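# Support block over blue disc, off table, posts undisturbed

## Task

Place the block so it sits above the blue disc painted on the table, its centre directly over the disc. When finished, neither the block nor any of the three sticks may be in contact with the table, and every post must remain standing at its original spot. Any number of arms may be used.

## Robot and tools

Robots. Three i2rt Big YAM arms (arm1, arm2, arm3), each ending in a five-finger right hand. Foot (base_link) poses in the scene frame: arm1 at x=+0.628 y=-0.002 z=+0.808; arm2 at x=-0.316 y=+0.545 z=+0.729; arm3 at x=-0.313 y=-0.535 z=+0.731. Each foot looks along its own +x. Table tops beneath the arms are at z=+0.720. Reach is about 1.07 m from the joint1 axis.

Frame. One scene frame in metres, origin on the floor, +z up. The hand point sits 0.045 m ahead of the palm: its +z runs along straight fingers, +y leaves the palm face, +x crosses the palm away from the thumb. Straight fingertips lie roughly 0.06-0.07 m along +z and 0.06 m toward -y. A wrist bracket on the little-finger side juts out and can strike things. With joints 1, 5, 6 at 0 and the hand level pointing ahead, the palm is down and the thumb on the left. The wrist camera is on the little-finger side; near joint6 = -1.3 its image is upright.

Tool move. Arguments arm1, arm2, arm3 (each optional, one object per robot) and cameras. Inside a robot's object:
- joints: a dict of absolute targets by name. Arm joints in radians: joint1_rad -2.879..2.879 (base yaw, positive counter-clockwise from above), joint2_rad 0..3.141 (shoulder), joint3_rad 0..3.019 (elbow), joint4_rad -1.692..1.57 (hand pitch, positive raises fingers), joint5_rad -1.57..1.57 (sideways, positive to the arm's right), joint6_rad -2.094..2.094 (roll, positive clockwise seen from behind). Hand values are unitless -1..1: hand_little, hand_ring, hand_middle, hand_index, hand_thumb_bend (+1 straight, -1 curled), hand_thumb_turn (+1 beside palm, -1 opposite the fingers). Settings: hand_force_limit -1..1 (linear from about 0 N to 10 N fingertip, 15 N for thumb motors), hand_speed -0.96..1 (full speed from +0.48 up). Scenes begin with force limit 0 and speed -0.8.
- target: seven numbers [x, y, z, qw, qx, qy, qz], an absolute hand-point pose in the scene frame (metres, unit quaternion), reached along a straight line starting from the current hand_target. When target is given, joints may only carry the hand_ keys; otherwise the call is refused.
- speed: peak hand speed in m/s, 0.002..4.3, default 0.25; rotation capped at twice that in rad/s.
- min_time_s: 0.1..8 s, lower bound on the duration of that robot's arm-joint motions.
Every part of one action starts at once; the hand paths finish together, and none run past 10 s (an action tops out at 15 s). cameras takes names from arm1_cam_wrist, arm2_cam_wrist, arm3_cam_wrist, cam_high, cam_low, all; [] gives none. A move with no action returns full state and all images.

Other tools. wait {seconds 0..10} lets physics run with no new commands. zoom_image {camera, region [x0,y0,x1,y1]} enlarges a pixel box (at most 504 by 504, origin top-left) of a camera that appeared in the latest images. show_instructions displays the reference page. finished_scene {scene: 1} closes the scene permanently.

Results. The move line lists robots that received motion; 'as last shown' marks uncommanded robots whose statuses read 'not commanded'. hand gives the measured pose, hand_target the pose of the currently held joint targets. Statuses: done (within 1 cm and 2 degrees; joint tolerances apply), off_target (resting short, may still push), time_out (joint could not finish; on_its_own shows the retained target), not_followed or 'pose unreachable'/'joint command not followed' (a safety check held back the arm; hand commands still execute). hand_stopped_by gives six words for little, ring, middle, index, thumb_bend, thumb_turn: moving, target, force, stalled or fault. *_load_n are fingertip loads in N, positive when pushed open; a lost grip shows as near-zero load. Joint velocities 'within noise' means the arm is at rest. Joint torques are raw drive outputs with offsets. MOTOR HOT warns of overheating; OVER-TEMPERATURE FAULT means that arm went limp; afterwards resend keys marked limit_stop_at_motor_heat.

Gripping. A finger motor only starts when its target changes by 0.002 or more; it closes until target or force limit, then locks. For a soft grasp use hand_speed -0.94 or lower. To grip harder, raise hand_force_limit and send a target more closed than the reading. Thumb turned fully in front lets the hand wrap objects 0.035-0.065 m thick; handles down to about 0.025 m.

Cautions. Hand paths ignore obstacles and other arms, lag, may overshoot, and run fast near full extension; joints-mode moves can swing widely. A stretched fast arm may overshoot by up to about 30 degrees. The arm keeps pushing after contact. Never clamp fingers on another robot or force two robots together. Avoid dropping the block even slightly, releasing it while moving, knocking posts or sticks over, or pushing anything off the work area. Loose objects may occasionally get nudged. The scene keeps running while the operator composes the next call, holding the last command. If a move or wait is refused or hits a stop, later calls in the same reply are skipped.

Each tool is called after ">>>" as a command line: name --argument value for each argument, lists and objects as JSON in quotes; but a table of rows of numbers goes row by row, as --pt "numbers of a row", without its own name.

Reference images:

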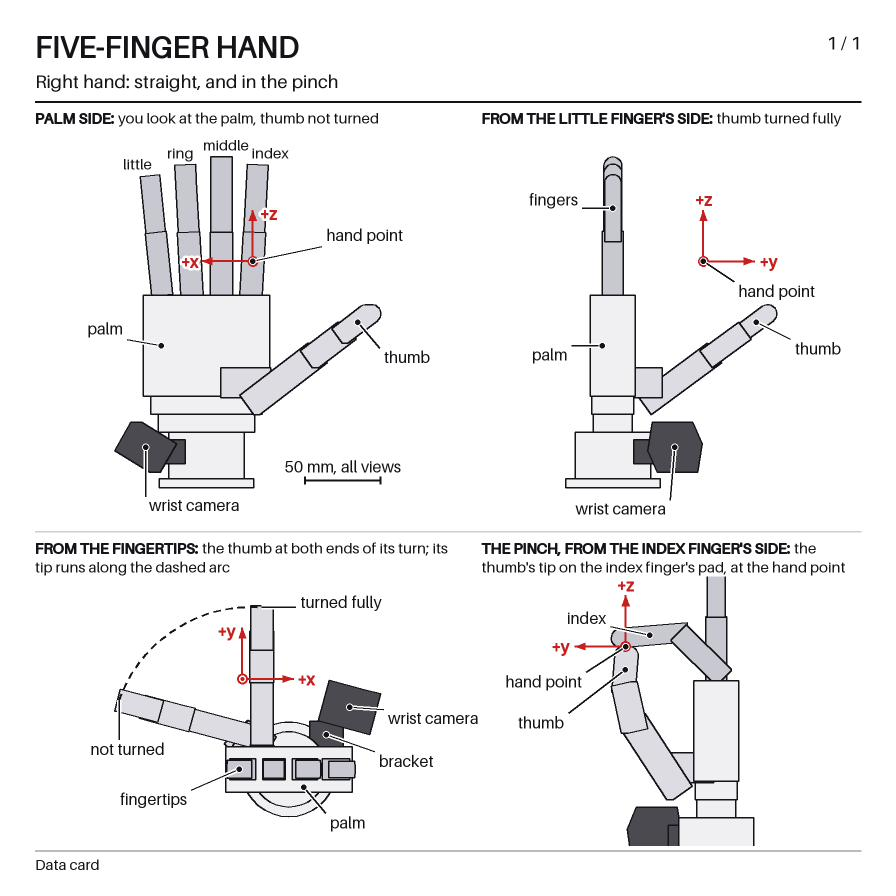

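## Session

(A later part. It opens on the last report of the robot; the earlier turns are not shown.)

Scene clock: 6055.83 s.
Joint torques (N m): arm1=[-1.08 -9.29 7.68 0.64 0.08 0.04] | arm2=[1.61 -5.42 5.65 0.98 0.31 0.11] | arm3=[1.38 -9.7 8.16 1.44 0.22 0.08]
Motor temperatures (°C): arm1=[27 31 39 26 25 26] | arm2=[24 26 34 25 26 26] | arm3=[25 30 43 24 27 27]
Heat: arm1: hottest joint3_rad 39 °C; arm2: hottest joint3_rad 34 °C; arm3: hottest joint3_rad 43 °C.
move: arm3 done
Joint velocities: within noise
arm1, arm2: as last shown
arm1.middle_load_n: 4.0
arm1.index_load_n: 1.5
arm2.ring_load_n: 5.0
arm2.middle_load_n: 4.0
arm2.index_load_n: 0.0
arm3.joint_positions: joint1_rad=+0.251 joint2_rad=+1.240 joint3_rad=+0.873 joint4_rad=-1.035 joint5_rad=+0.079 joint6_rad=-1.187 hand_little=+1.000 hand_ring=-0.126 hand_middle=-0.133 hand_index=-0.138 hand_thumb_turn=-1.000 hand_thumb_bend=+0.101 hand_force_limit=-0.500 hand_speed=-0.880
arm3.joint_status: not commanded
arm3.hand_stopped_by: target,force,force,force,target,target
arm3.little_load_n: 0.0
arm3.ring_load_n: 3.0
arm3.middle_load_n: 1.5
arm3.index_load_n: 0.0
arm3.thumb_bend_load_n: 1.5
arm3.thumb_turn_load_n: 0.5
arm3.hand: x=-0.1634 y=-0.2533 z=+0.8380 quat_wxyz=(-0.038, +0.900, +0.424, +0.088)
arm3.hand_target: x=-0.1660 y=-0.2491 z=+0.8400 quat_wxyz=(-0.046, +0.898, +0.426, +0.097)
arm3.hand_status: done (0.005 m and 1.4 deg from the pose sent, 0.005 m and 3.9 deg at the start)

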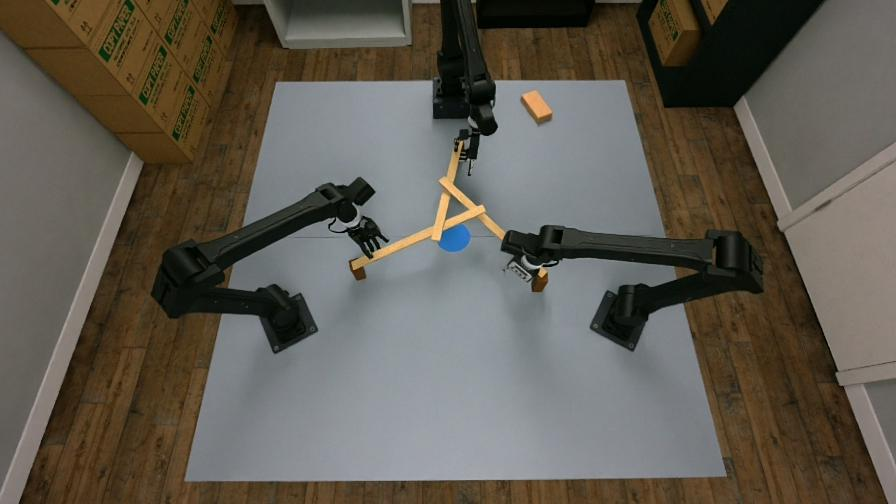

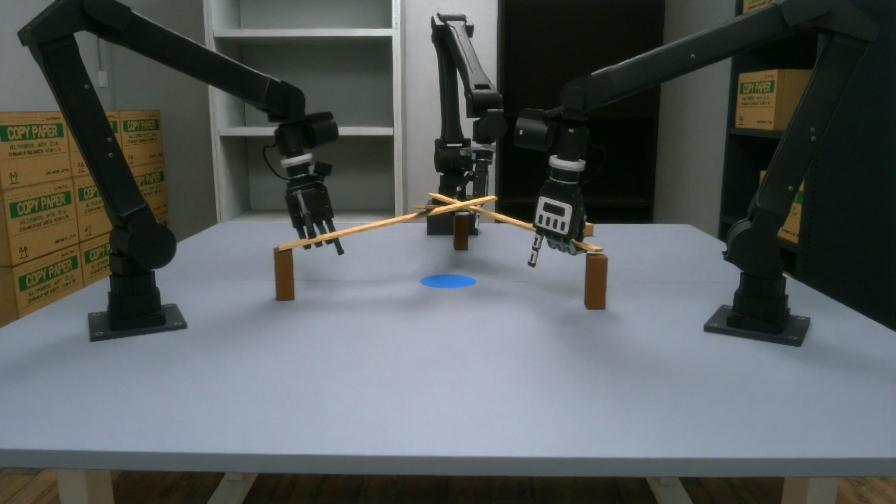

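>>> move --arm3 '{"target": [-0.1755, -0.2467, 0.842, -0.0507, 0.8764, 0.4696, 0.0946], "speed": 0.04}' --cameras '["cam_high", "cam_low"]'

>>> zoom_image --camera "cam_low" --region '[400, 150, 520, 240]'

>>> zoom_image --camera "cam_low" --region '[540, 200, 660, 320]'

>>> zoom_image --camera "cam_high" --region '[425, 165, 565, 295]'

Scene clock: 6071.27 s.
Joint torques (N m): arm1=[-1.2 -9.35 7.6 0.87 0.02 -0.05] | arm2=[1.85 -5.77 5.72 0.92 0.33 0.11] | arm3=[1.49 -9.64 8.12 1.26 0.07 -0.13]
Motor temperatures (°C): arm1=[27 31 39 26 25 26] | arm2=[24 26 34 25 26 26] | arm3=[25 30 41 24 27 27]
Heat: arm1: hottest joint3_rad 39 °C; arm2: hottest joint3_rad 34 °C; arm3: hottest joint3_rad 41 °C.
move: arm3 done
Joint velocities: within noise
arm1, arm2: as last shown
arm2.middle_load_n: 4.5
arm2.thumb_bend_load_n: 1.5
arm3.joint_positions: joint1_rad=+0.283 joint2_rad=+1.222 joint3_rad=+0.863 joint4_rad=-1.035 joint5_rad=+0.070 joint6_rad=-1.231 hand_little=+1.000 hand_ring=-0.126 hand_middle=-0.133 hand_index=-0.138 hand_thumb_turn=-1.000 hand_thumb_bend=+0.101 hand_force_limit=-0.500 hand_speed=-0.880
arm3.joint_status: not commanded
arm3.hand_stopped_by: target,force,force,force,target,target
arm3.little_load_n: 0.0
arm3.ring_load_n: 3.0
arm3.middle_load_n: 2.0
arm3.index_load_n: 0.5
arm3.thumb_bend_load_n: 1.5
arm3.thumb_turn_load_n: 0.0
arm3.hand: x=-0.1725 y=-0.2503 z=+0.8396 quat_wxyz=(-0.043, +0.883, +0.458, +0.088)
arm3.hand_target: x=-0.1755 y=-0.2467 z=+0.8421 quat_wxyz=(-0.051, +0.876, +0.469, +0.094)
arm3.hand_status: done (0.005 m and 1.9 deg from the pose sent, 0.014 m and 6.1 deg at the start)

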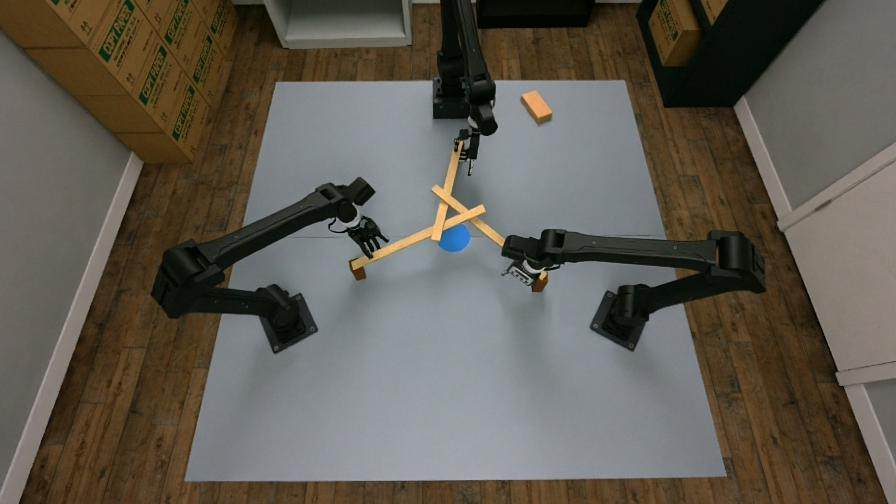

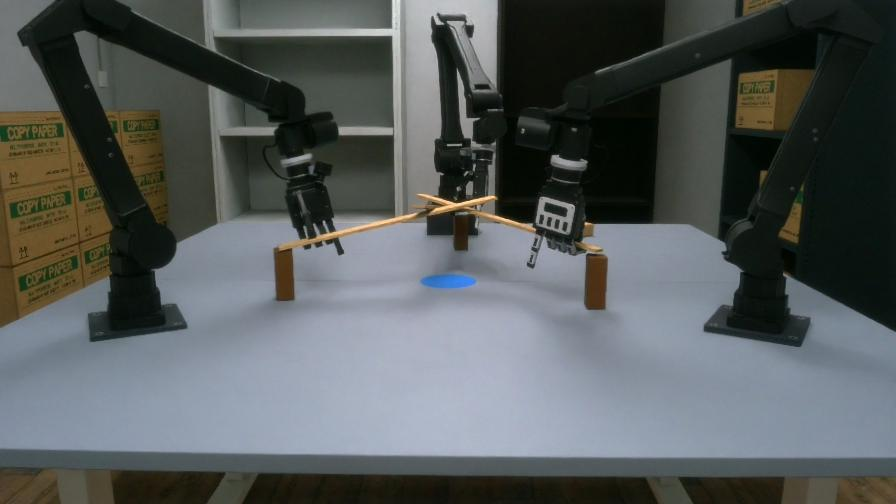

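Scaled by 4.200.

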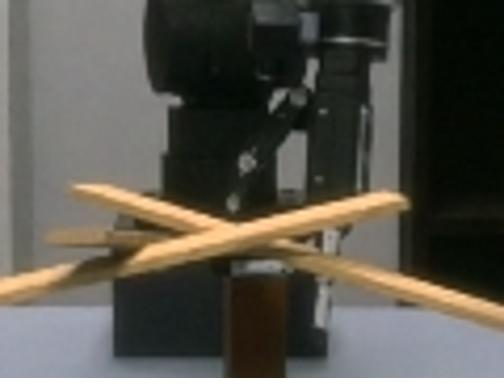

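Scaled by 4.200.

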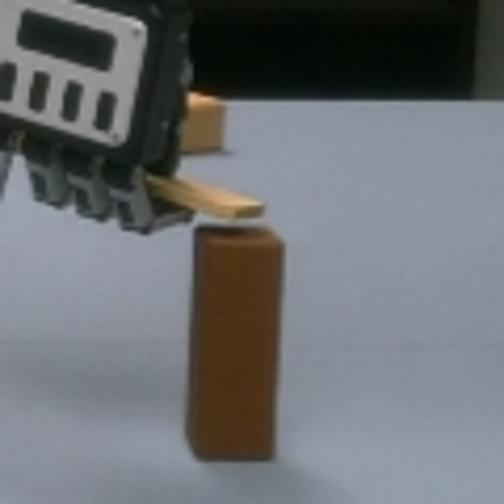

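Scaled by 3.600.

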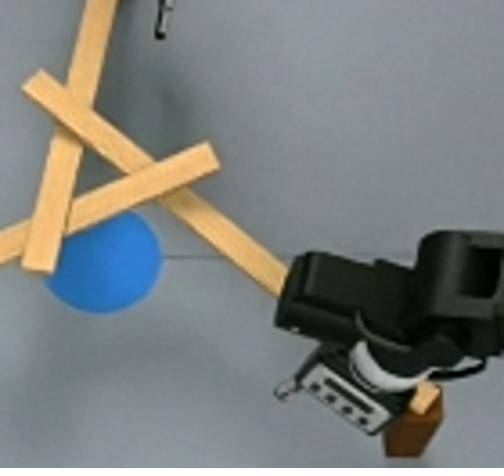

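>>> move --arm1 '{"target": [0.296, -0.0311, 0.8345, -0.0846, 0.0825, 0.9930, 0.0070], "speed": 0.03}' --arm2 '{"target": [-0.1281, 0.2901, 0.8305, 0.0491, 0.8006, -0.5935, 0.0662], "speed": 0.03}' --arm3 '{"target": [-0.1755, -0.2467, 0.8390, -0.0373, 0.8788, 0.4708, 0.0695], "speed": 0.03}' --cameras '["cam_high", "cam_low"]'

>>> zoom_image --camera "cam_low" --region '[260, 170, 440, 310]'

>>> zoom_image --camera "cam_low" --region '[400, 170, 520, 240]'

>>> zoom_image --camera "cam_low" --region '[500, 180, 680, 320]'

>>> zoom_image --camera "cam_high" --region '[410, 130, 560, 290]'

Scene clock: 6104.70 s.
Joint torques (N m): arm1=[-1.67 -8.23 9.01 0.03 -0.26 -0.1] | arm2=[0.26 -4.25 7.35 -0.1 -0.33 -0.01] | arm3=[0.62 -7.53 10.54 0.24 -0.01 -0.11]
Motor temperatures (°C): arm1=[27 30 39 26 25 26] | arm2=[24 26 34 25 26 26] | arm3=[25 30 39 24 27 27]
Heat: arm1: hottest joint3_rad 39 °C; arm2: hottest joint3_rad 34 °C; arm3: hottest joint3_rad 39 °C.
move: arm1 done; arm2 done; arm3 done
Joint velocities: within noise
arm1.joint_positions: joint1_rad=+0.269 joint2_rad=+1.391 joint3_rad=+0.769 joint4_rad=-0.798 joint5_rad=+0.087 joint6_rad=-1.138 hand_little=+1.000 hand_ring=-0.116 hand_middle=-0.131 hand_index=-0.138 hand_thumb_turn=-1.000 hand_thumb_bend=+0.100 hand_force_limit=-0.500 hand_speed=-0.880
arm1.joint_status: not commanded
arm1.hand_stopped_by: target,force,force,force,target,target
arm1.little_load_n: 0.0
arm1.ring_load_n: 3.0
arm1.middle_load_n: 3.5
arm1.index_load_n: 0.5
arm1.thumb_bend_load_n: 0.0
arm1.thumb_turn_load_n: -0.5
arm1.hand: x=+0.3050 y=-0.0308 z=+0.8328 quat_wxyz=(+0.086, -0.083, -0.993, -0.009)
arm1.hand_target: x=+0.2961 y=-0.0311 z=+0.8345 quat_wxyz=(+0.085, -0.082, -0.993, -0.007)
arm1.hand_status: done (0.009 m and 0.3 deg from the pose sent, 0.005 m and 2.7 deg at the start)
arm2.joint_positions: joint1_rad=+0.298 joint2_rad=+1.236 joint3_rad=+0.865 joint4_rad=-1.041 joint5_rad=+0.098 joint6_rad=-1.058 hand_little=+1.000 hand_ring=-0.126 hand_middle=-0.143 hand_index=-0.149 hand_thumb_turn=-1.000 hand_thumb_bend=+0.101 hand_force_limit=-0.500 hand_speed=-0.880
arm2.joint_status: not commanded
arm2.hand_stopped_by: target,force,force,force,target,target
arm2.little_load_n: 0.0
arm2.ring_load_n: 7.0
arm2.middle_load_n: 4.5
arm2.index_load_n: 0.0
arm2.thumb_bend_load_n: 3.0
arm2.thumb_turn_load_n: 0.0
arm2.hand: x=-0.1334 y=+0.2950 z=+0.8289 quat_wxyz=(+0.055, +0.800, -0.593, +0.068)
arm2.hand_target: x=-0.1282 y=+0.2901 z=+0.8305 quat_wxyz=(+0.049, +0.801, -0.594, +0.066)
arm2.hand_status: done (0.007 m and 0.8 deg from the pose sent, 0.006 m and 3.0 deg at the start)
arm3.joint_positions: joint1_rad=+0.283 joint2_rad=+1.243 joint3_rad=+0.863 joint4_rad=-1.051 joint5_rad=+0.051 joint6_rad=-1.240 hand_little=+1.000 hand_ring=-0.126 hand_middle=-0.133 hand_index=-0.138 hand_thumb_turn=-1.000 hand_thumb_bend=+0.100 hand_force_limit=-0.500 hand_speed=-0.880
arm3.joint_status: not commanded
arm3.hand_stopped_by: target,force,force,force,target,target
arm3.little_load_n: 0.0
arm3.ring_load_n: 2.5
arm3.middle_load_n: 1.0
arm3.index_load_n: 1.0
arm3.thumb_bend_load_n: 0.0
arm3.thumb_turn_load_n: 0.0
arm3.hand: x=-0.1766 y=-0.2536 z=+0.8327 quat_wxyz=(-0.036, +0.882, +0.464, +0.069)
arm3.hand_target: x=-0.1755 y=-0.2467 z=+0.8391 quat_wxyz=(-0.038, +0.879, +0.471, +0.070)
arm3.hand_status: done (0.009 m and 0.9 deg from the pose sent, 0.005 m and 2.7 deg at the start)

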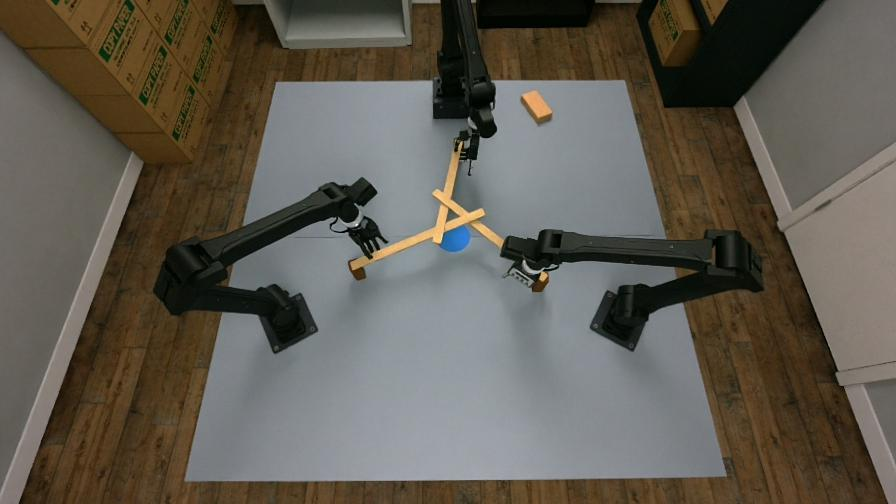

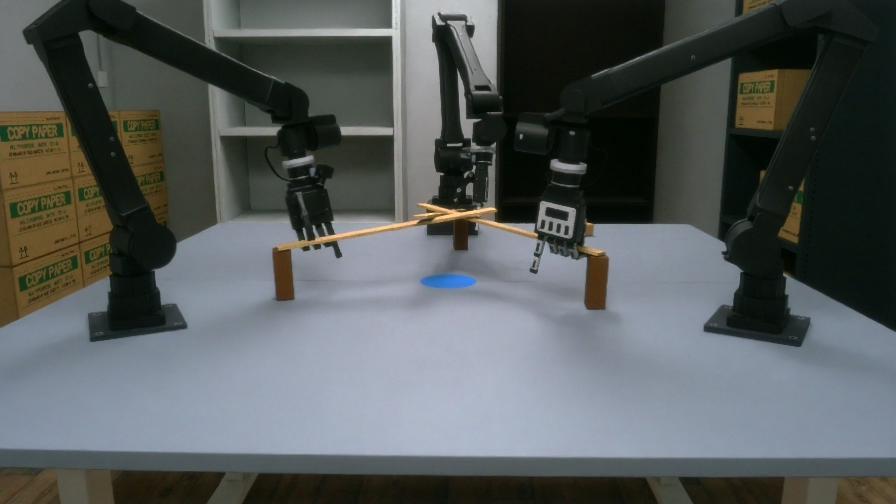

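Scaled by 2.800.

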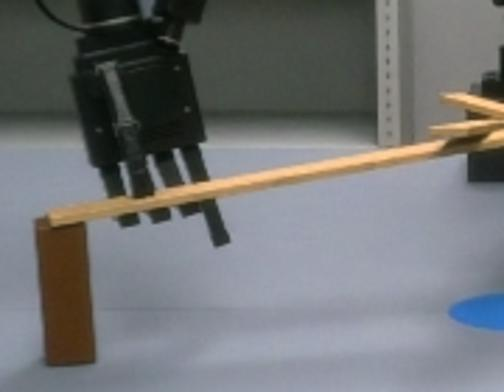

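Scaled by 4.200.

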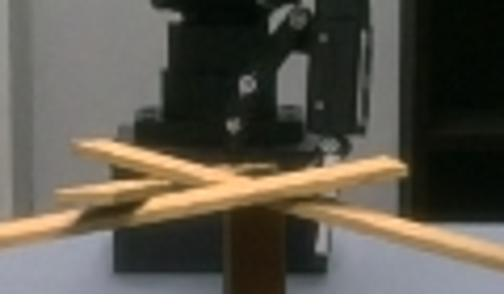

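Scaled by 2.800.

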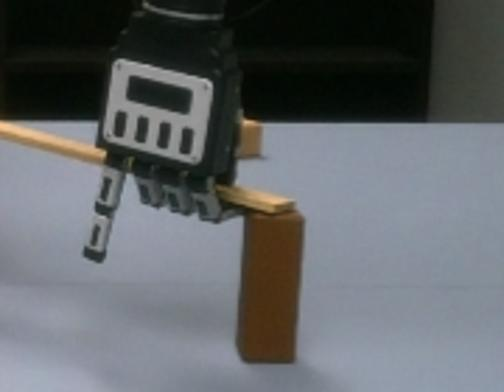

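Scaled by 3.150.

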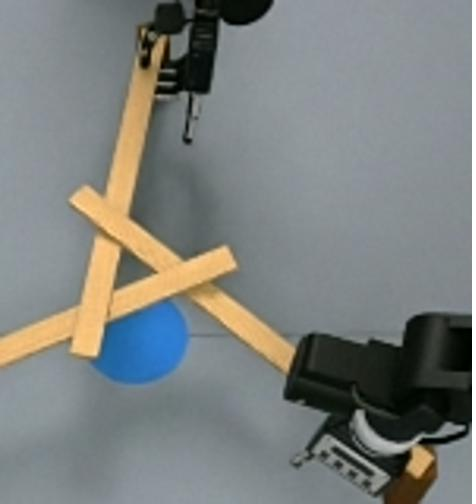

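>>> move --arm1 '{"target": [0.296, -0.0311, 0.8335, -0.0697, 0.0826, 0.9942, 0.0058], "speed": 0.02}' --arm2 '{"target": [-0.1281, 0.2901, 0.8345, 0.0384, 0.8016, -0.5943, 0.0518], "speed": 0.02}' --arm3 '{"target": [-0.1755, -0.2467, 0.8390, -0.0312, 0.8796, 0.4713, 0.0582], "speed": 0.02}' --cameras '["cam_high", "cam_low"]'

>>> zoom_image --camera "cam_low" --region '[260, 180, 440, 310]'

>>> zoom_image --camera "cam_low" --region '[400, 180, 520, 250]'

>>> zoom_image --camera "cam_low" --region '[500, 180, 680, 320]'

>>> zoom_image --camera "cam_high" --region '[410, 130, 560, 290]'

Scene clock: 6148.40 s.
Joint torques (N m): arm1=[-1.61 -7.77 8.84 -0.03 -0.24 -0.05] | arm2=[0.5 -4.84 7.73 -0.32 -0.32 -0.01] | arm3=[-0.21 -7 11.52 -0.05 -0.17 -0.04]
Motor temperatures (°C): arm1=[27 30 39 26 25 26] | arm2=[24 26 35 25 26 26] | arm3=[25 30 38 24 27 27]
Heat: arm1: hottest joint3_rad 39 °C; arm2: hottest joint3_rad 35 °C; arm3: hottest joint3_rad 38 °C.
move: arm1 done; arm2 done; arm3 off_target
Joint velocities: within noise
arm1.joint_positions: joint1_rad=+0.262 joint2_rad=+1.410 joint3_rad=+0.790 joint4_rad=-0.819 joint5_rad=+0.074 joint6_rad=-1.146 hand_little=+1.000 hand_ring=-0.116 hand_middle=-0.132 hand_index=-0.138 hand_thumb_turn=-1.000 hand_thumb_bend=+0.100 hand_force_limit=-0.500 hand_speed=-0.880
arm1.joint_status: not commanded
arm1.hand_stopped_by: target,force,force,force,target,target
arm1.little_load_n: 0.0
arm1.ring_load_n: 0.5
arm1.middle_load_n: 2.0
arm1.index_load_n: 2.5
arm1.thumb_bend_load_n: 0.0
arm1.thumb_turn_load_n: 0.0
arm1.hand: x=+0.3027 y=-0.0314 z=+0.8326 quat_wxyz=(+0.074, -0.082, -0.994, -0.006)
arm1.hand_target: x=+0.2960 y=-0.0310 z=+0.8335 quat_wxyz=(+0.070, -0.083, -0.994, -0.006)
arm1.hand_status: done (0.007 m and 0.6 deg from the pose sent, 0.009 m and 1.9 deg at the start)
arm2.joint_positions: joint1_rad=+0.288 joint2_rad=+1.259 joint3_rad=+0.888 joint4_rad=-1.077 joint5_rad=+0.078 joint6_rad=-1.065 hand_little=+1.000 hand_ring=-0.126 hand_middle=-0.143 hand_index=-0.149 hand_thumb_turn=-1.000 hand_thumb_bend=+0.101 hand_force_limit=-0.500 hand_speed=-0.880
arm2.joint_status: not commanded
arm2.hand_stopped_by: target,force,force,force,target,target
arm2.little_load_n: 0.0
arm2.ring_load_n: 1.5
arm2.middle_load_n: 2.5
arm2.index_load_n: 1.0
arm2.thumb_bend_load_n: 2.5
arm2.thumb_turn_load_n: 0.0
arm2.hand: x=-0.1338 y=+0.2963 z=+0.8298 quat_wxyz=(+0.044, +0.802, -0.594, +0.052)
arm2.hand_target: x=-0.1282 y=+0.2901 z=+0.8345 quat_wxyz=(+0.039, +0.802, -0.594, +0.052)
arm2.hand_status: done (0.010 m and 0.6 deg from the pose sent, 0.009 m and 2.7 deg at the start)
arm3.joint_positions: joint1_rad=+0.283 joint2_rad=+1.252 joint3_rad=+0.868 joint4_rad=-1.068 joint5_rad=+0.047 joint6_rad=-1.251 hand_little=+1.000 hand_ring=-0.127 hand_middle=-0.133 hand_index=-0.138 hand_thumb_turn=-1.000 hand_thumb_bend=+0.100 hand_force_limit=-0.500 hand_speed=-0.880
arm3.joint_status: not commanded
arm3.hand_stopped_by: target,force,force,force,target,target
arm3.little_load_n: 0.0
arm3.ring_load_n: 0.0
arm3.middle_load_n: 0.0
arm3.index_load_n: 2.5
arm3.thumb_bend_load_n: 0.0
arm3.thumb_turn_load_n: 0.0
arm3.hand: x=-0.1775 y=-0.2560 z=+0.8319 quat_wxyz=(-0.029, +0.880, +0.470, +0.060)
arm3.hand_target: x=-0.1755 y=-0.2469 z=+0.8389 quat_wxyz=(-0.031, +0.879, +0.471, +0.059)
arm3.hand_status: off_target (0.012 m and 0.4 deg from the pose sent, 0.009 m and 1.5 deg at the start)

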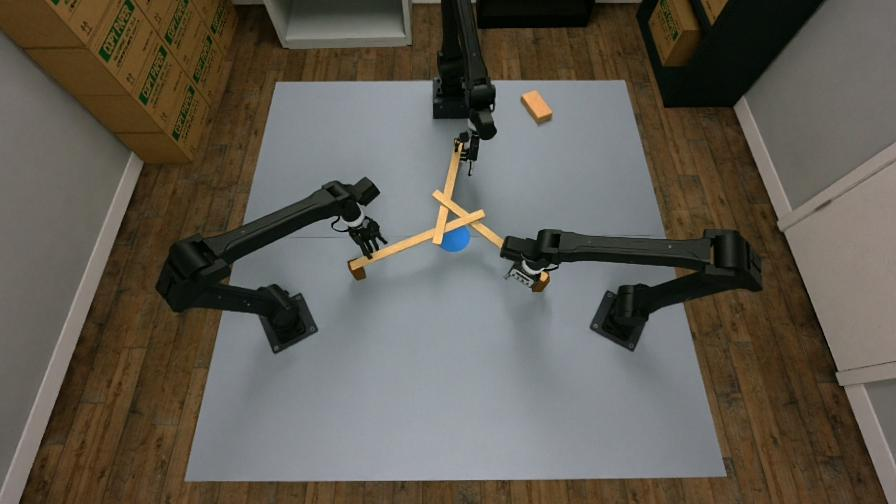

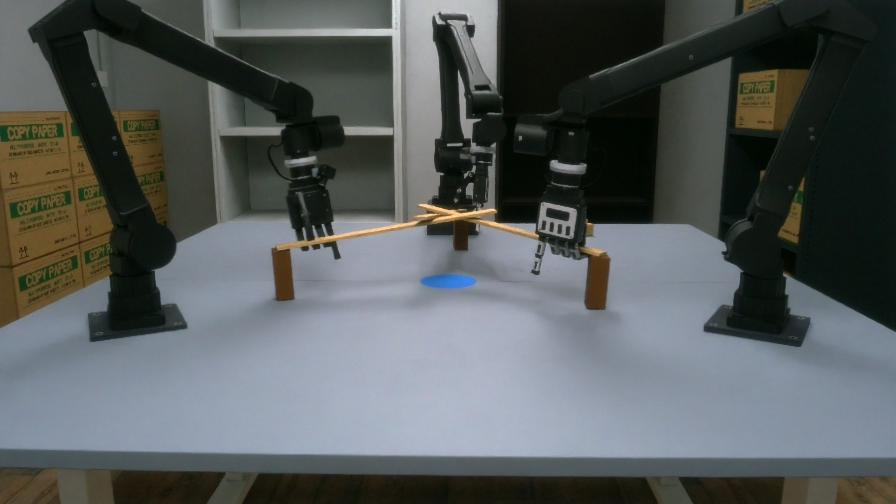

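Scaled by 2.800.

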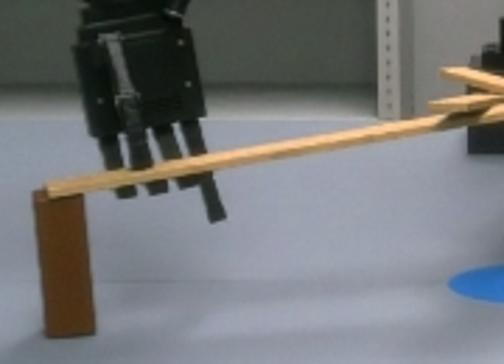

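Scaled by 4.200.

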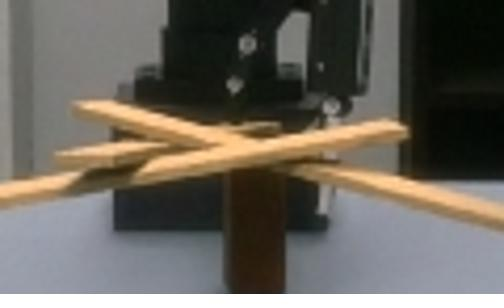

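Scaled by 2.800.

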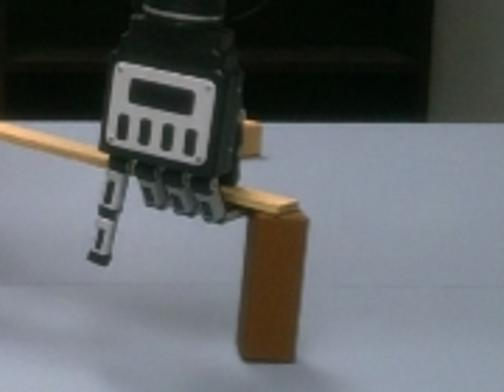

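Scaled by 3.150.

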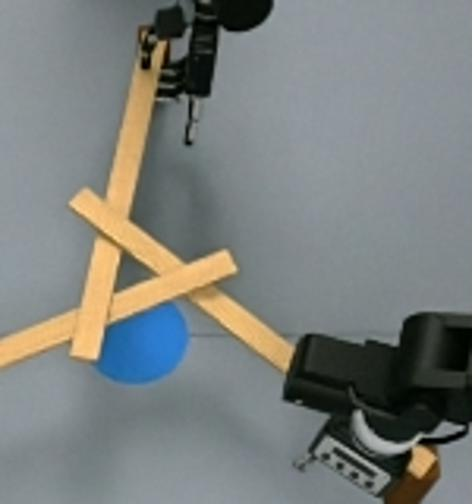

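>>> move --arm2 '{"target": [-0.1285, 0.2845, 0.8420, 0.0384, 0.8016, -0.5943, 0.0518], "speed": 0.02}' --arm3 '{"target": [-0.1745, -0.2410, 0.8465, -0.0312, 0.8796, 0.4713, 0.0582], "speed": 0.02}' --cameras '["cam_high", "cam_low"]'

>>> zoom_image --camera "cam_low" --region '[260, 180, 440, 310]'

>>> zoom_image --camera "cam_low" --region '[500, 180, 680, 320]'

Scene clock: 6163.60 s.
Joint torques (N m): arm1=[-1.9 -7.88 9.09 -0.03 -0.27 -0.05] | arm2=[0.21 -4.89 8.44 -0.46 0 -0.03] | arm3=[0.26 -8.18 12.56 0.01 -0.04 -0.04]
Motor temperatures (°C): arm1=[27 30 40 26 25 26] | arm2=[24 26 36 25 26 26] | arm3=[25 30 39 24 27 27]
Heat: arm1: hottest joint3_rad 40 °C; arm2: hottest joint3_rad 36 °C; arm3: hottest joint3_rad 39 °C.
move: arm2 off_target; arm3 off_target
Joint velocities: within noise
arm1: as last shown
arm1.joint_positions: joint1_rad=+0.262 joint2_rad=+1.410 joint3_rad=+0.790 joint4_rad=-0.819 joint5_rad=+0.074 joint6_rad=-1.148 hand_little=+1.000 hand_ring=-0.116 hand_middle=-0.132 hand_index=-0.138 hand_thumb_turn=-1.000 hand_thumb_bend=+0.100 hand_force_limit=-0.500 hand_speed=-0.880
arm1.middle_load_n: 1.5
arm1.hand: x=+0.3026 y=-0.0313 z=+0.8326 quat_wxyz=(+0.074, -0.081, -0.994, -0.007)
arm2.joint_positions: joint1_rad=+0.279 joint2_rad=+1.268 joint3_rad=+0.899 joint4_rad=-1.094 joint5_rad=+0.069 joint6_rad=-1.072 hand_little=+1.000 hand_ring=-0.127 hand_middle=-0.143 hand_index=-0.149 hand_thumb_turn=-1.000 hand_thumb_bend=+0.101 hand_force_limit=-0.500 hand_speed=-0.880
arm2.joint_status: not commanded
arm2.hand_stopped_by: target,force,force,force,target,target
arm2.little_load_n: 0.0
arm2.ring_load_n: 0.0
arm2.middle_load_n: 2.0
arm2.index_load_n: 2.5
arm2.thumb_bend_load_n: 2.5
arm2.thumb_turn_load_n: 0.0
arm2.hand: x=-0.1353 y=+0.2955 z=+0.8309 quat_wxyz=(+0.039, +0.802, -0.594, +0.044)
arm2.hand_target: x=-0.1288 y=+0.2847 z=+0.8419 quat_wxyz=(+0.039, +0.802, -0.594, +0.052)
arm2.hand_status: off_target (0.017 m and 0.9 deg from the pose sent, 0.018 m and 0.6 deg at the start)
arm3.joint_positions: joint1_rad=+0.283 joint2_rad=+1.266 joint3_rad=+0.884 joint4_rad=-1.089 joint5_rad=+0.044 joint6_rad=-1.251 hand_little=+1.000 hand_ring=-0.127 hand_middle=-0.133 hand_index=-0.137 hand_thumb_turn=-1.000 hand_thumb_bend=+0.100 hand_force_limit=-0.500 hand_speed=-0.880
arm3.joint_status: not commanded
arm3.hand_stopped_by: target,force,force,force,target,target
arm3.little_load_n: 0.0
arm3.ring_load_n: 0.0
arm3.middle_load_n: 0.0
arm3.index_load_n: 4.5
arm3.thumb_bend_load_n: 1.0
arm3.thumb_turn_load_n: 1.0
arm3.hand: x=-0.1779 y=-0.2552 z=+0.8335 quat_wxyz=(-0.023, +0.881, +0.471, +0.052)
arm3.hand_target: x=-0.1746 y=-0.2415 z=+0.8464 quat_wxyz=(-0.031, +0.880, +0.471, +0.058)
arm3.hand_status: off_target (0.020 m and 1.2 deg from the pose sent, 0.021 m and 0.4 deg at the start)

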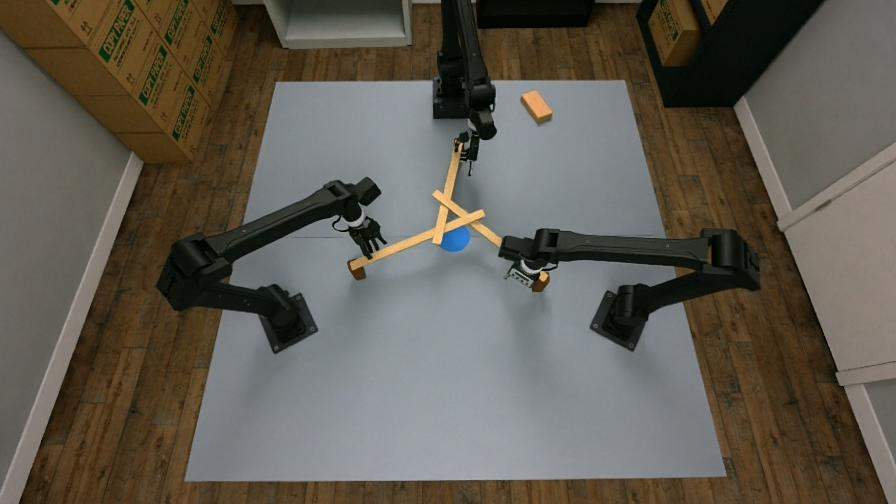

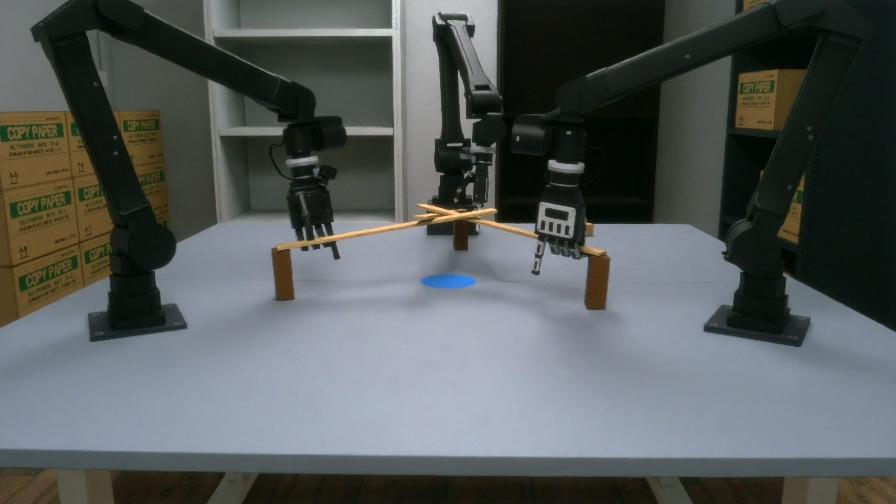

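Scaled by 2.800.

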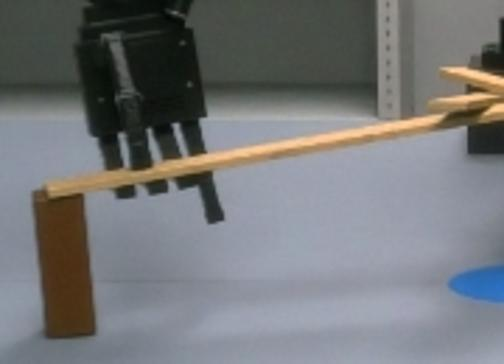

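Scaled by 2.800.

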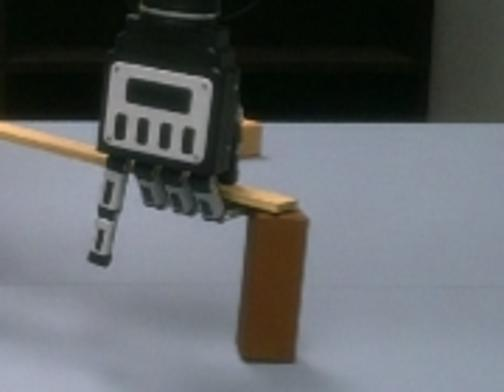

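>>> move --arm2 '{"target": [-0.1270, 0.2790, 0.8460, 0.0384, 0.8016, -0.5943, 0.0518], "speed": 0.02}' --arm3 '{"target": [-0.1720, -0.2370, 0.8500, -0.0312, 0.8796, 0.4713, 0.0582], "speed": 0.02}' --cameras '["cam_high", "cam_low"]'

>>> zoom_image --camera "cam_low" --region '[260, 180, 440, 310]'

>>> zoom_image --camera "cam_low" --region '[500, 180, 680, 320]'

>>> zoom_image --camera "cam_low" --region '[400, 180, 520, 250]'

Scene clock: 6183.83 s.
Joint torques (N m): arm1=[-1.79 -7.77 8.94 -0.05 -0.22 -0.05] | arm2=[0.15 -5.6 9.24 -0.34 0.06 -0.09] | arm3=[-0.15 -7.94 13.04 0.09 -0.02 -0.04]
Motor temperatures (°C): arm1=[27 30 41 26 25 26] | arm2=[24 26 37 25 26 26] | arm3=[25 30 40 24 27 27]
Heat: arm1: hottest joint3_rad 41 °C; arm2: hottest joint3_rad 37 °C; arm3: hottest joint3_rad 40 °C.
move: arm2 off_target; arm3 off_target
Joint velocities: within noise
arm1: as last shown
arm1.joint_positions: joint1_rad=+0.262 joint2_rad=+1.410 joint3_rad=+0.790 joint4_rad=-0.822 joint5_rad=+0.073 joint6_rad=-1.148 hand_little=+1.000 hand_ring=-0.116 hand_middle=-0.132 hand_index=-0.138 hand_thumb_turn=-1.000 hand_thumb_bend=+0.100 hand_force_limit=-0.500 hand_speed=-0.880
arm1.ring_load_n: 0.0
arm1.middle_load_n: 1.0
arm1.index_load_n: 3.0
arm1.hand: x=+0.3034 y=-0.0311 z=+0.8327 quat_wxyz=(+0.073, -0.081, -0.994, -0.007)
arm1.hand_target: x=+0.2962 y=-0.0310 z=+0.8335 quat_wxyz=(+0.070, -0.083, -0.994, -0.006)
arm2.joint_positions: joint1_rad=+0.273 joint2_rad=+1.280 joint3_rad=+0.909 joint4_rad=-1.108 joint5_rad=+0.066 joint6_rad=-1.076 hand_little=+1.000 hand_ring=-0.127 hand_middle=-0.143 hand_index=-0.149 hand_thumb_turn=-1.000 hand_thumb_bend=+0.101 hand_force_limit=-0.500 hand_speed=-0.880
arm2.joint_status: not commanded
arm2.hand_stopped_by: target,force,force,force,target,target
arm2.little_load_n: 0.0
arm2.ring_load_n: 0.5
arm2.middle_load_n: 2.0
arm2.index_load_n: 4.0
arm2.thumb_bend_load_n: 2.0
arm2.thumb_turn_load_n: 0.0
arm2.hand: x=-0.1362 y=+0.2943 z=+0.8314 quat_wxyz=(+0.037, +0.802, -0.596, +0.037)
arm2.hand_target: x=-0.1275 y=+0.2795 z=+0.8460 quat_wxyz=(+0.039, +0.802, -0.594, +0.052)
arm2.hand_status: off_target (0.023 m and 1.7 deg from the pose sent, 0.024 m and 0.9 deg at the start)
arm3.joint_positions: joint1_rad=+0.283 joint2_rad=+1.274 joint3_rad=+0.896 joint4_rad=-1.102 joint5_rad=+0.043 joint6_rad=-1.251 hand_little=+1.000 hand_ring=-0.127 hand_middle=-0.133 hand_index=-0.137 hand_thumb_turn=-1.000 hand_thumb_bend=+0.100 hand_force_limit=-0.500 hand_speed=-0.880
arm3.joint_status: not commanded
arm3.hand_stopped_by: target,force,force,force,target,target
arm3.little_load_n: 0.0
arm3.ring_load_n: 0.0
arm3.middle_load_n: 0.0
arm3.index_load_n: 5.5
arm3.thumb_bend_load_n: 1.5
arm3.thumb_turn_load_n: 1.5
arm3.hand: x=-0.1778 y=-0.2542 z=+0.8353 quat_wxyz=(-0.020, +0.881, +0.471, +0.049)
arm3.hand_target: x=-0.1722 y=-0.2377 z=+0.8500 quat_wxyz=(-0.031, +0.880, +0.471, +0.059)
arm3.hand_status: off_target (0.023 m and 1.7 deg from the pose sent, 0.025 m and 1.2 deg at the start)

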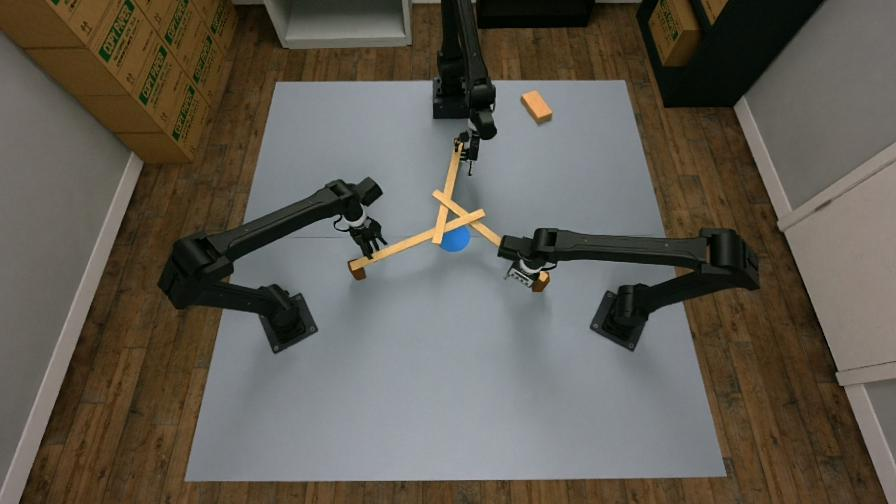

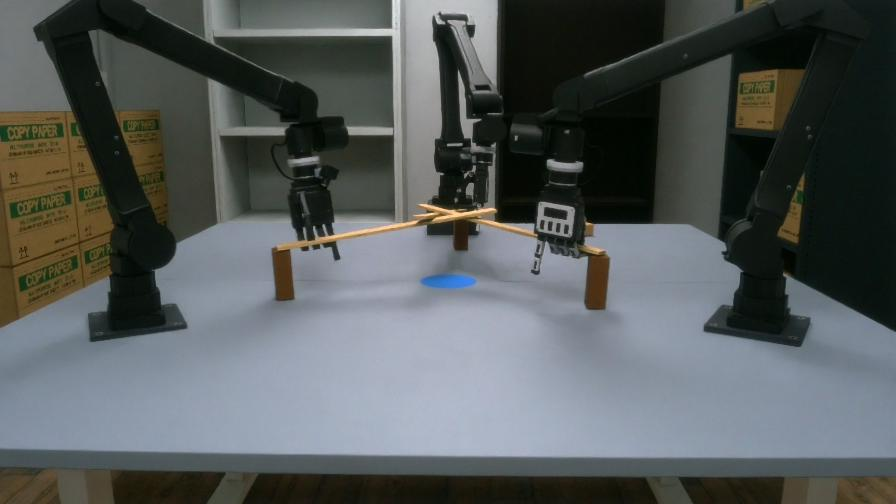

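Scaled by 2.800.

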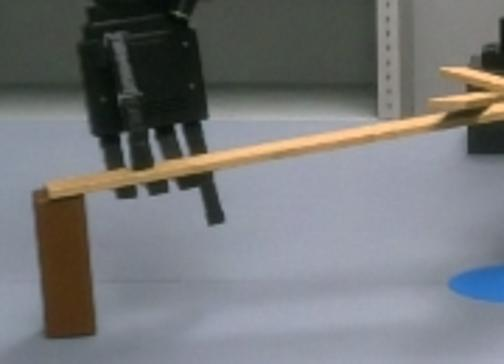

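Scaled by 2.800.

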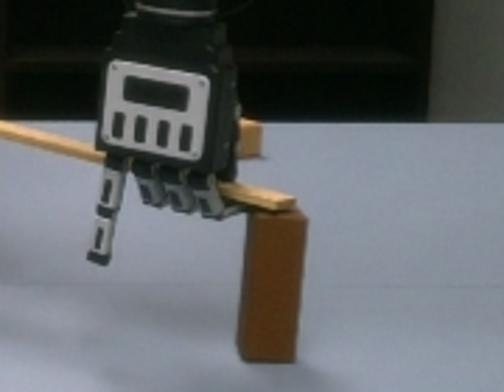

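Scaled by 4.200.

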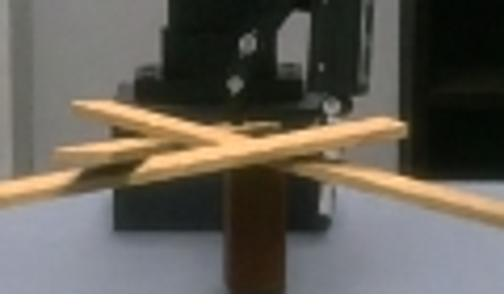

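>>> move --cameras '["cam_high","cam_low"]'

Scene clock: 6220.03 s.
Joint torques (N m): arm1=[-1.44 -7.77 9.17 -0.12 -0.26 -0.07] | arm2=[0.15 -6.07 9.06 -0.24 0.05 -0.06] | arm3=[-0.15 -7.77 12.96 0.05 0 -0.08]
Motor temperatures (°C): arm1=[27 30 41 26 25 26] | arm2=[24 26 37 25 26 26] | arm3=[25 30 41 24 26 27]
Heat: arm1: hottest joint3_rad 41 °C; arm2: hottest joint3_rad 37 °C; arm3: hottest joint3_rad 41 °C.
Joint velocities: within noise
arm1.joint_positions: joint1_rad=+0.262 joint2_rad=+1.410 joint3_rad=+0.790 joint4_rad=-0.822 joint5_rad=+0.073 joint6_rad=-1.148 hand_little=+1.000 hand_ring=-0.116 hand_middle=-0.132 hand_index=-0.138 hand_thumb_turn=-1.000 hand_thumb_bend=+0.100 hand_force_limit=-0.500 hand_speed=-0.880
arm1.joint_status: not commanded
arm1.hand_stopped_by: target,force,force,force,target,target
arm1.little_load_n: 0.0
arm1.ring_load_n: 0.0
arm1.middle_load_n: 1.0
arm1.index_load_n: 3.0
arm1.thumb_bend_load_n: 0.0
arm1.thumb_turn_load_n: 0.0
arm1.hand: x=+0.3034 y=-0.0311 z=+0.8327 quat_wxyz=(+0.073, -0.081, -0.994, -0.007) (m; scene frame)
arm1.hand_target: x=+0.2962 y=-0.0310 z=+0.8335 quat_wxyz=(+0.070, -0.083, -0.994, -0.006) (m; scene frame)
arm1.hand_status: not commanded
arm2.joint_positions: joint1_rad=+0.273 joint2_rad=+1.280 joint3_rad=+0.909 joint4_rad=-1.108 joint5_rad=+0.066 joint6_rad=-1.076 hand_little=+1.000 hand_ring=-0.127 hand_middle=-0.143 hand_index=-0.149 hand_thumb_turn=-1.000 hand_thumb_bend=+0.101 hand_force_limit=-0.500 hand_speed=-0.880
arm2.joint_status: not commanded
arm2.hand_stopped_by: target,force,force,force,target,target
arm2.little_load_n: 0.0
arm2.ring_load_n: 0.0
arm2.middle_load_n: 2.5
arm2.index_load_n: 4.0
arm2.thumb_bend_load_n: 2.0
arm2.thumb_turn_load_n: 0.0
arm2.hand: x=-0.1362 y=+0.2943 z=+0.8314 quat_wxyz=(+0.037, +0.802, -0.596, +0.037) (m; scene frame)
arm2.hand_target: x=-0.1275 y=+0.2795 z=+0.8460 quat_wxyz=(+0.039, +0.802, -0.594, +0.052) (m; scene frame)
arm2.hand_status: off_target (0.023 m and 1.7 deg from the pose sent, 0.024 m and 0.9 deg at the start)
arm3.joint_positions: joint1_rad=+0.283 joint2_rad=+1.274 joint3_rad=+0.896 joint4_rad=-1.102 joint5_rad=+0.043 joint6_rad=-1.251 hand_little=+1.000 hand_ring=-0.127 hand_middle=-0.133 hand_index=-0.137 hand_thumb_turn=-1.000 hand_thumb_bend=+0.100 hand_force_limit=-0.500 hand_speed=-0.880
arm3.joint_status: not commanded
arm3.hand_stopped_by: target,force,force,force,target,target
arm3.little_load_n: 0.0
arm3.ring_load_n: 0.0
arm3.middle_load_n: 0.5
arm3.index_load_n: 5.5
arm3.thumb_bend_load_n: 1.5
arm3.thumb_turn_load_n: 1.5
arm3.hand: x=-0.1778 y=-0.2542 z=+0.8353 quat_wxyz=(-0.020, +0.881, +0.471, +0.049) (m; scene frame)
arm3.hand_target: x=-0.1722 y=-0.2377 z=+0.8500 quat_wxyz=(-0.031, +0.880, +0.471, +0.059) (m; scene frame)
arm3.hand_status: off_target (0.023 m and 1.7 deg from the pose sent, 0.025 m and 1.2 deg at the start)
pictures: cam_high, cam_low

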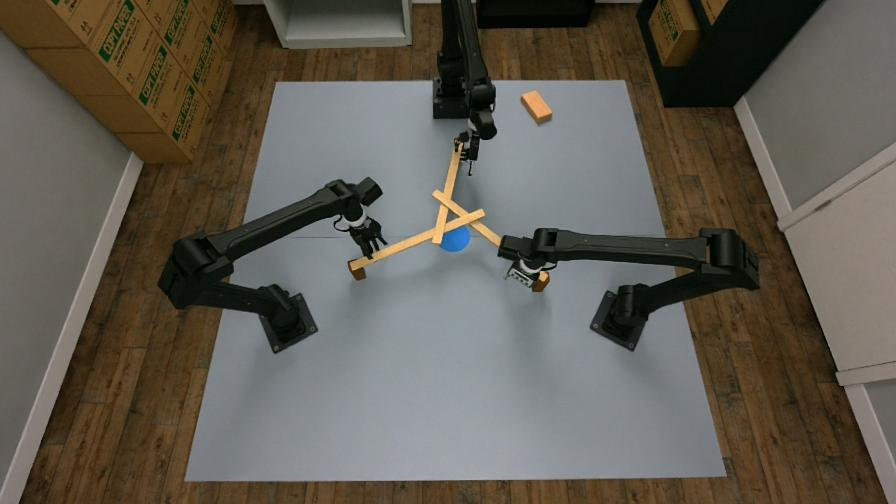

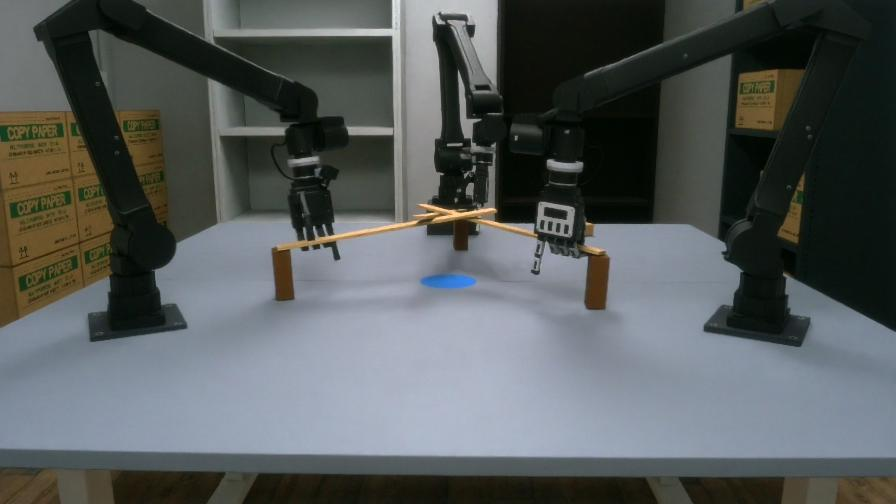

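>>> zoom_image --camera "cam_low" --region '[230, 180, 650, 330]'

>>> zoom_image --camera "cam_high" --region '[320, 110, 580, 310]'

Scaled by 1.200.

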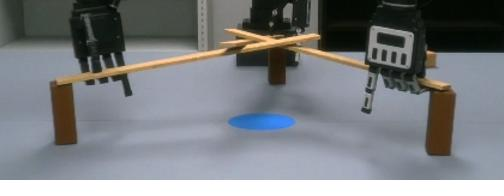

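Scaled by 1.938.

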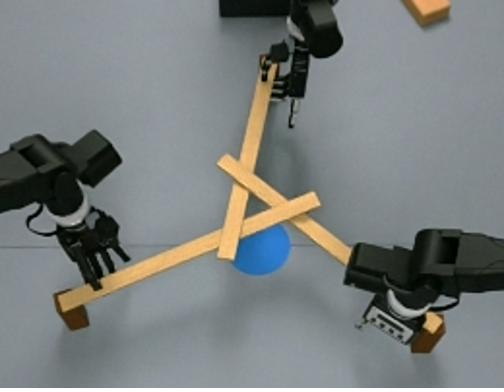

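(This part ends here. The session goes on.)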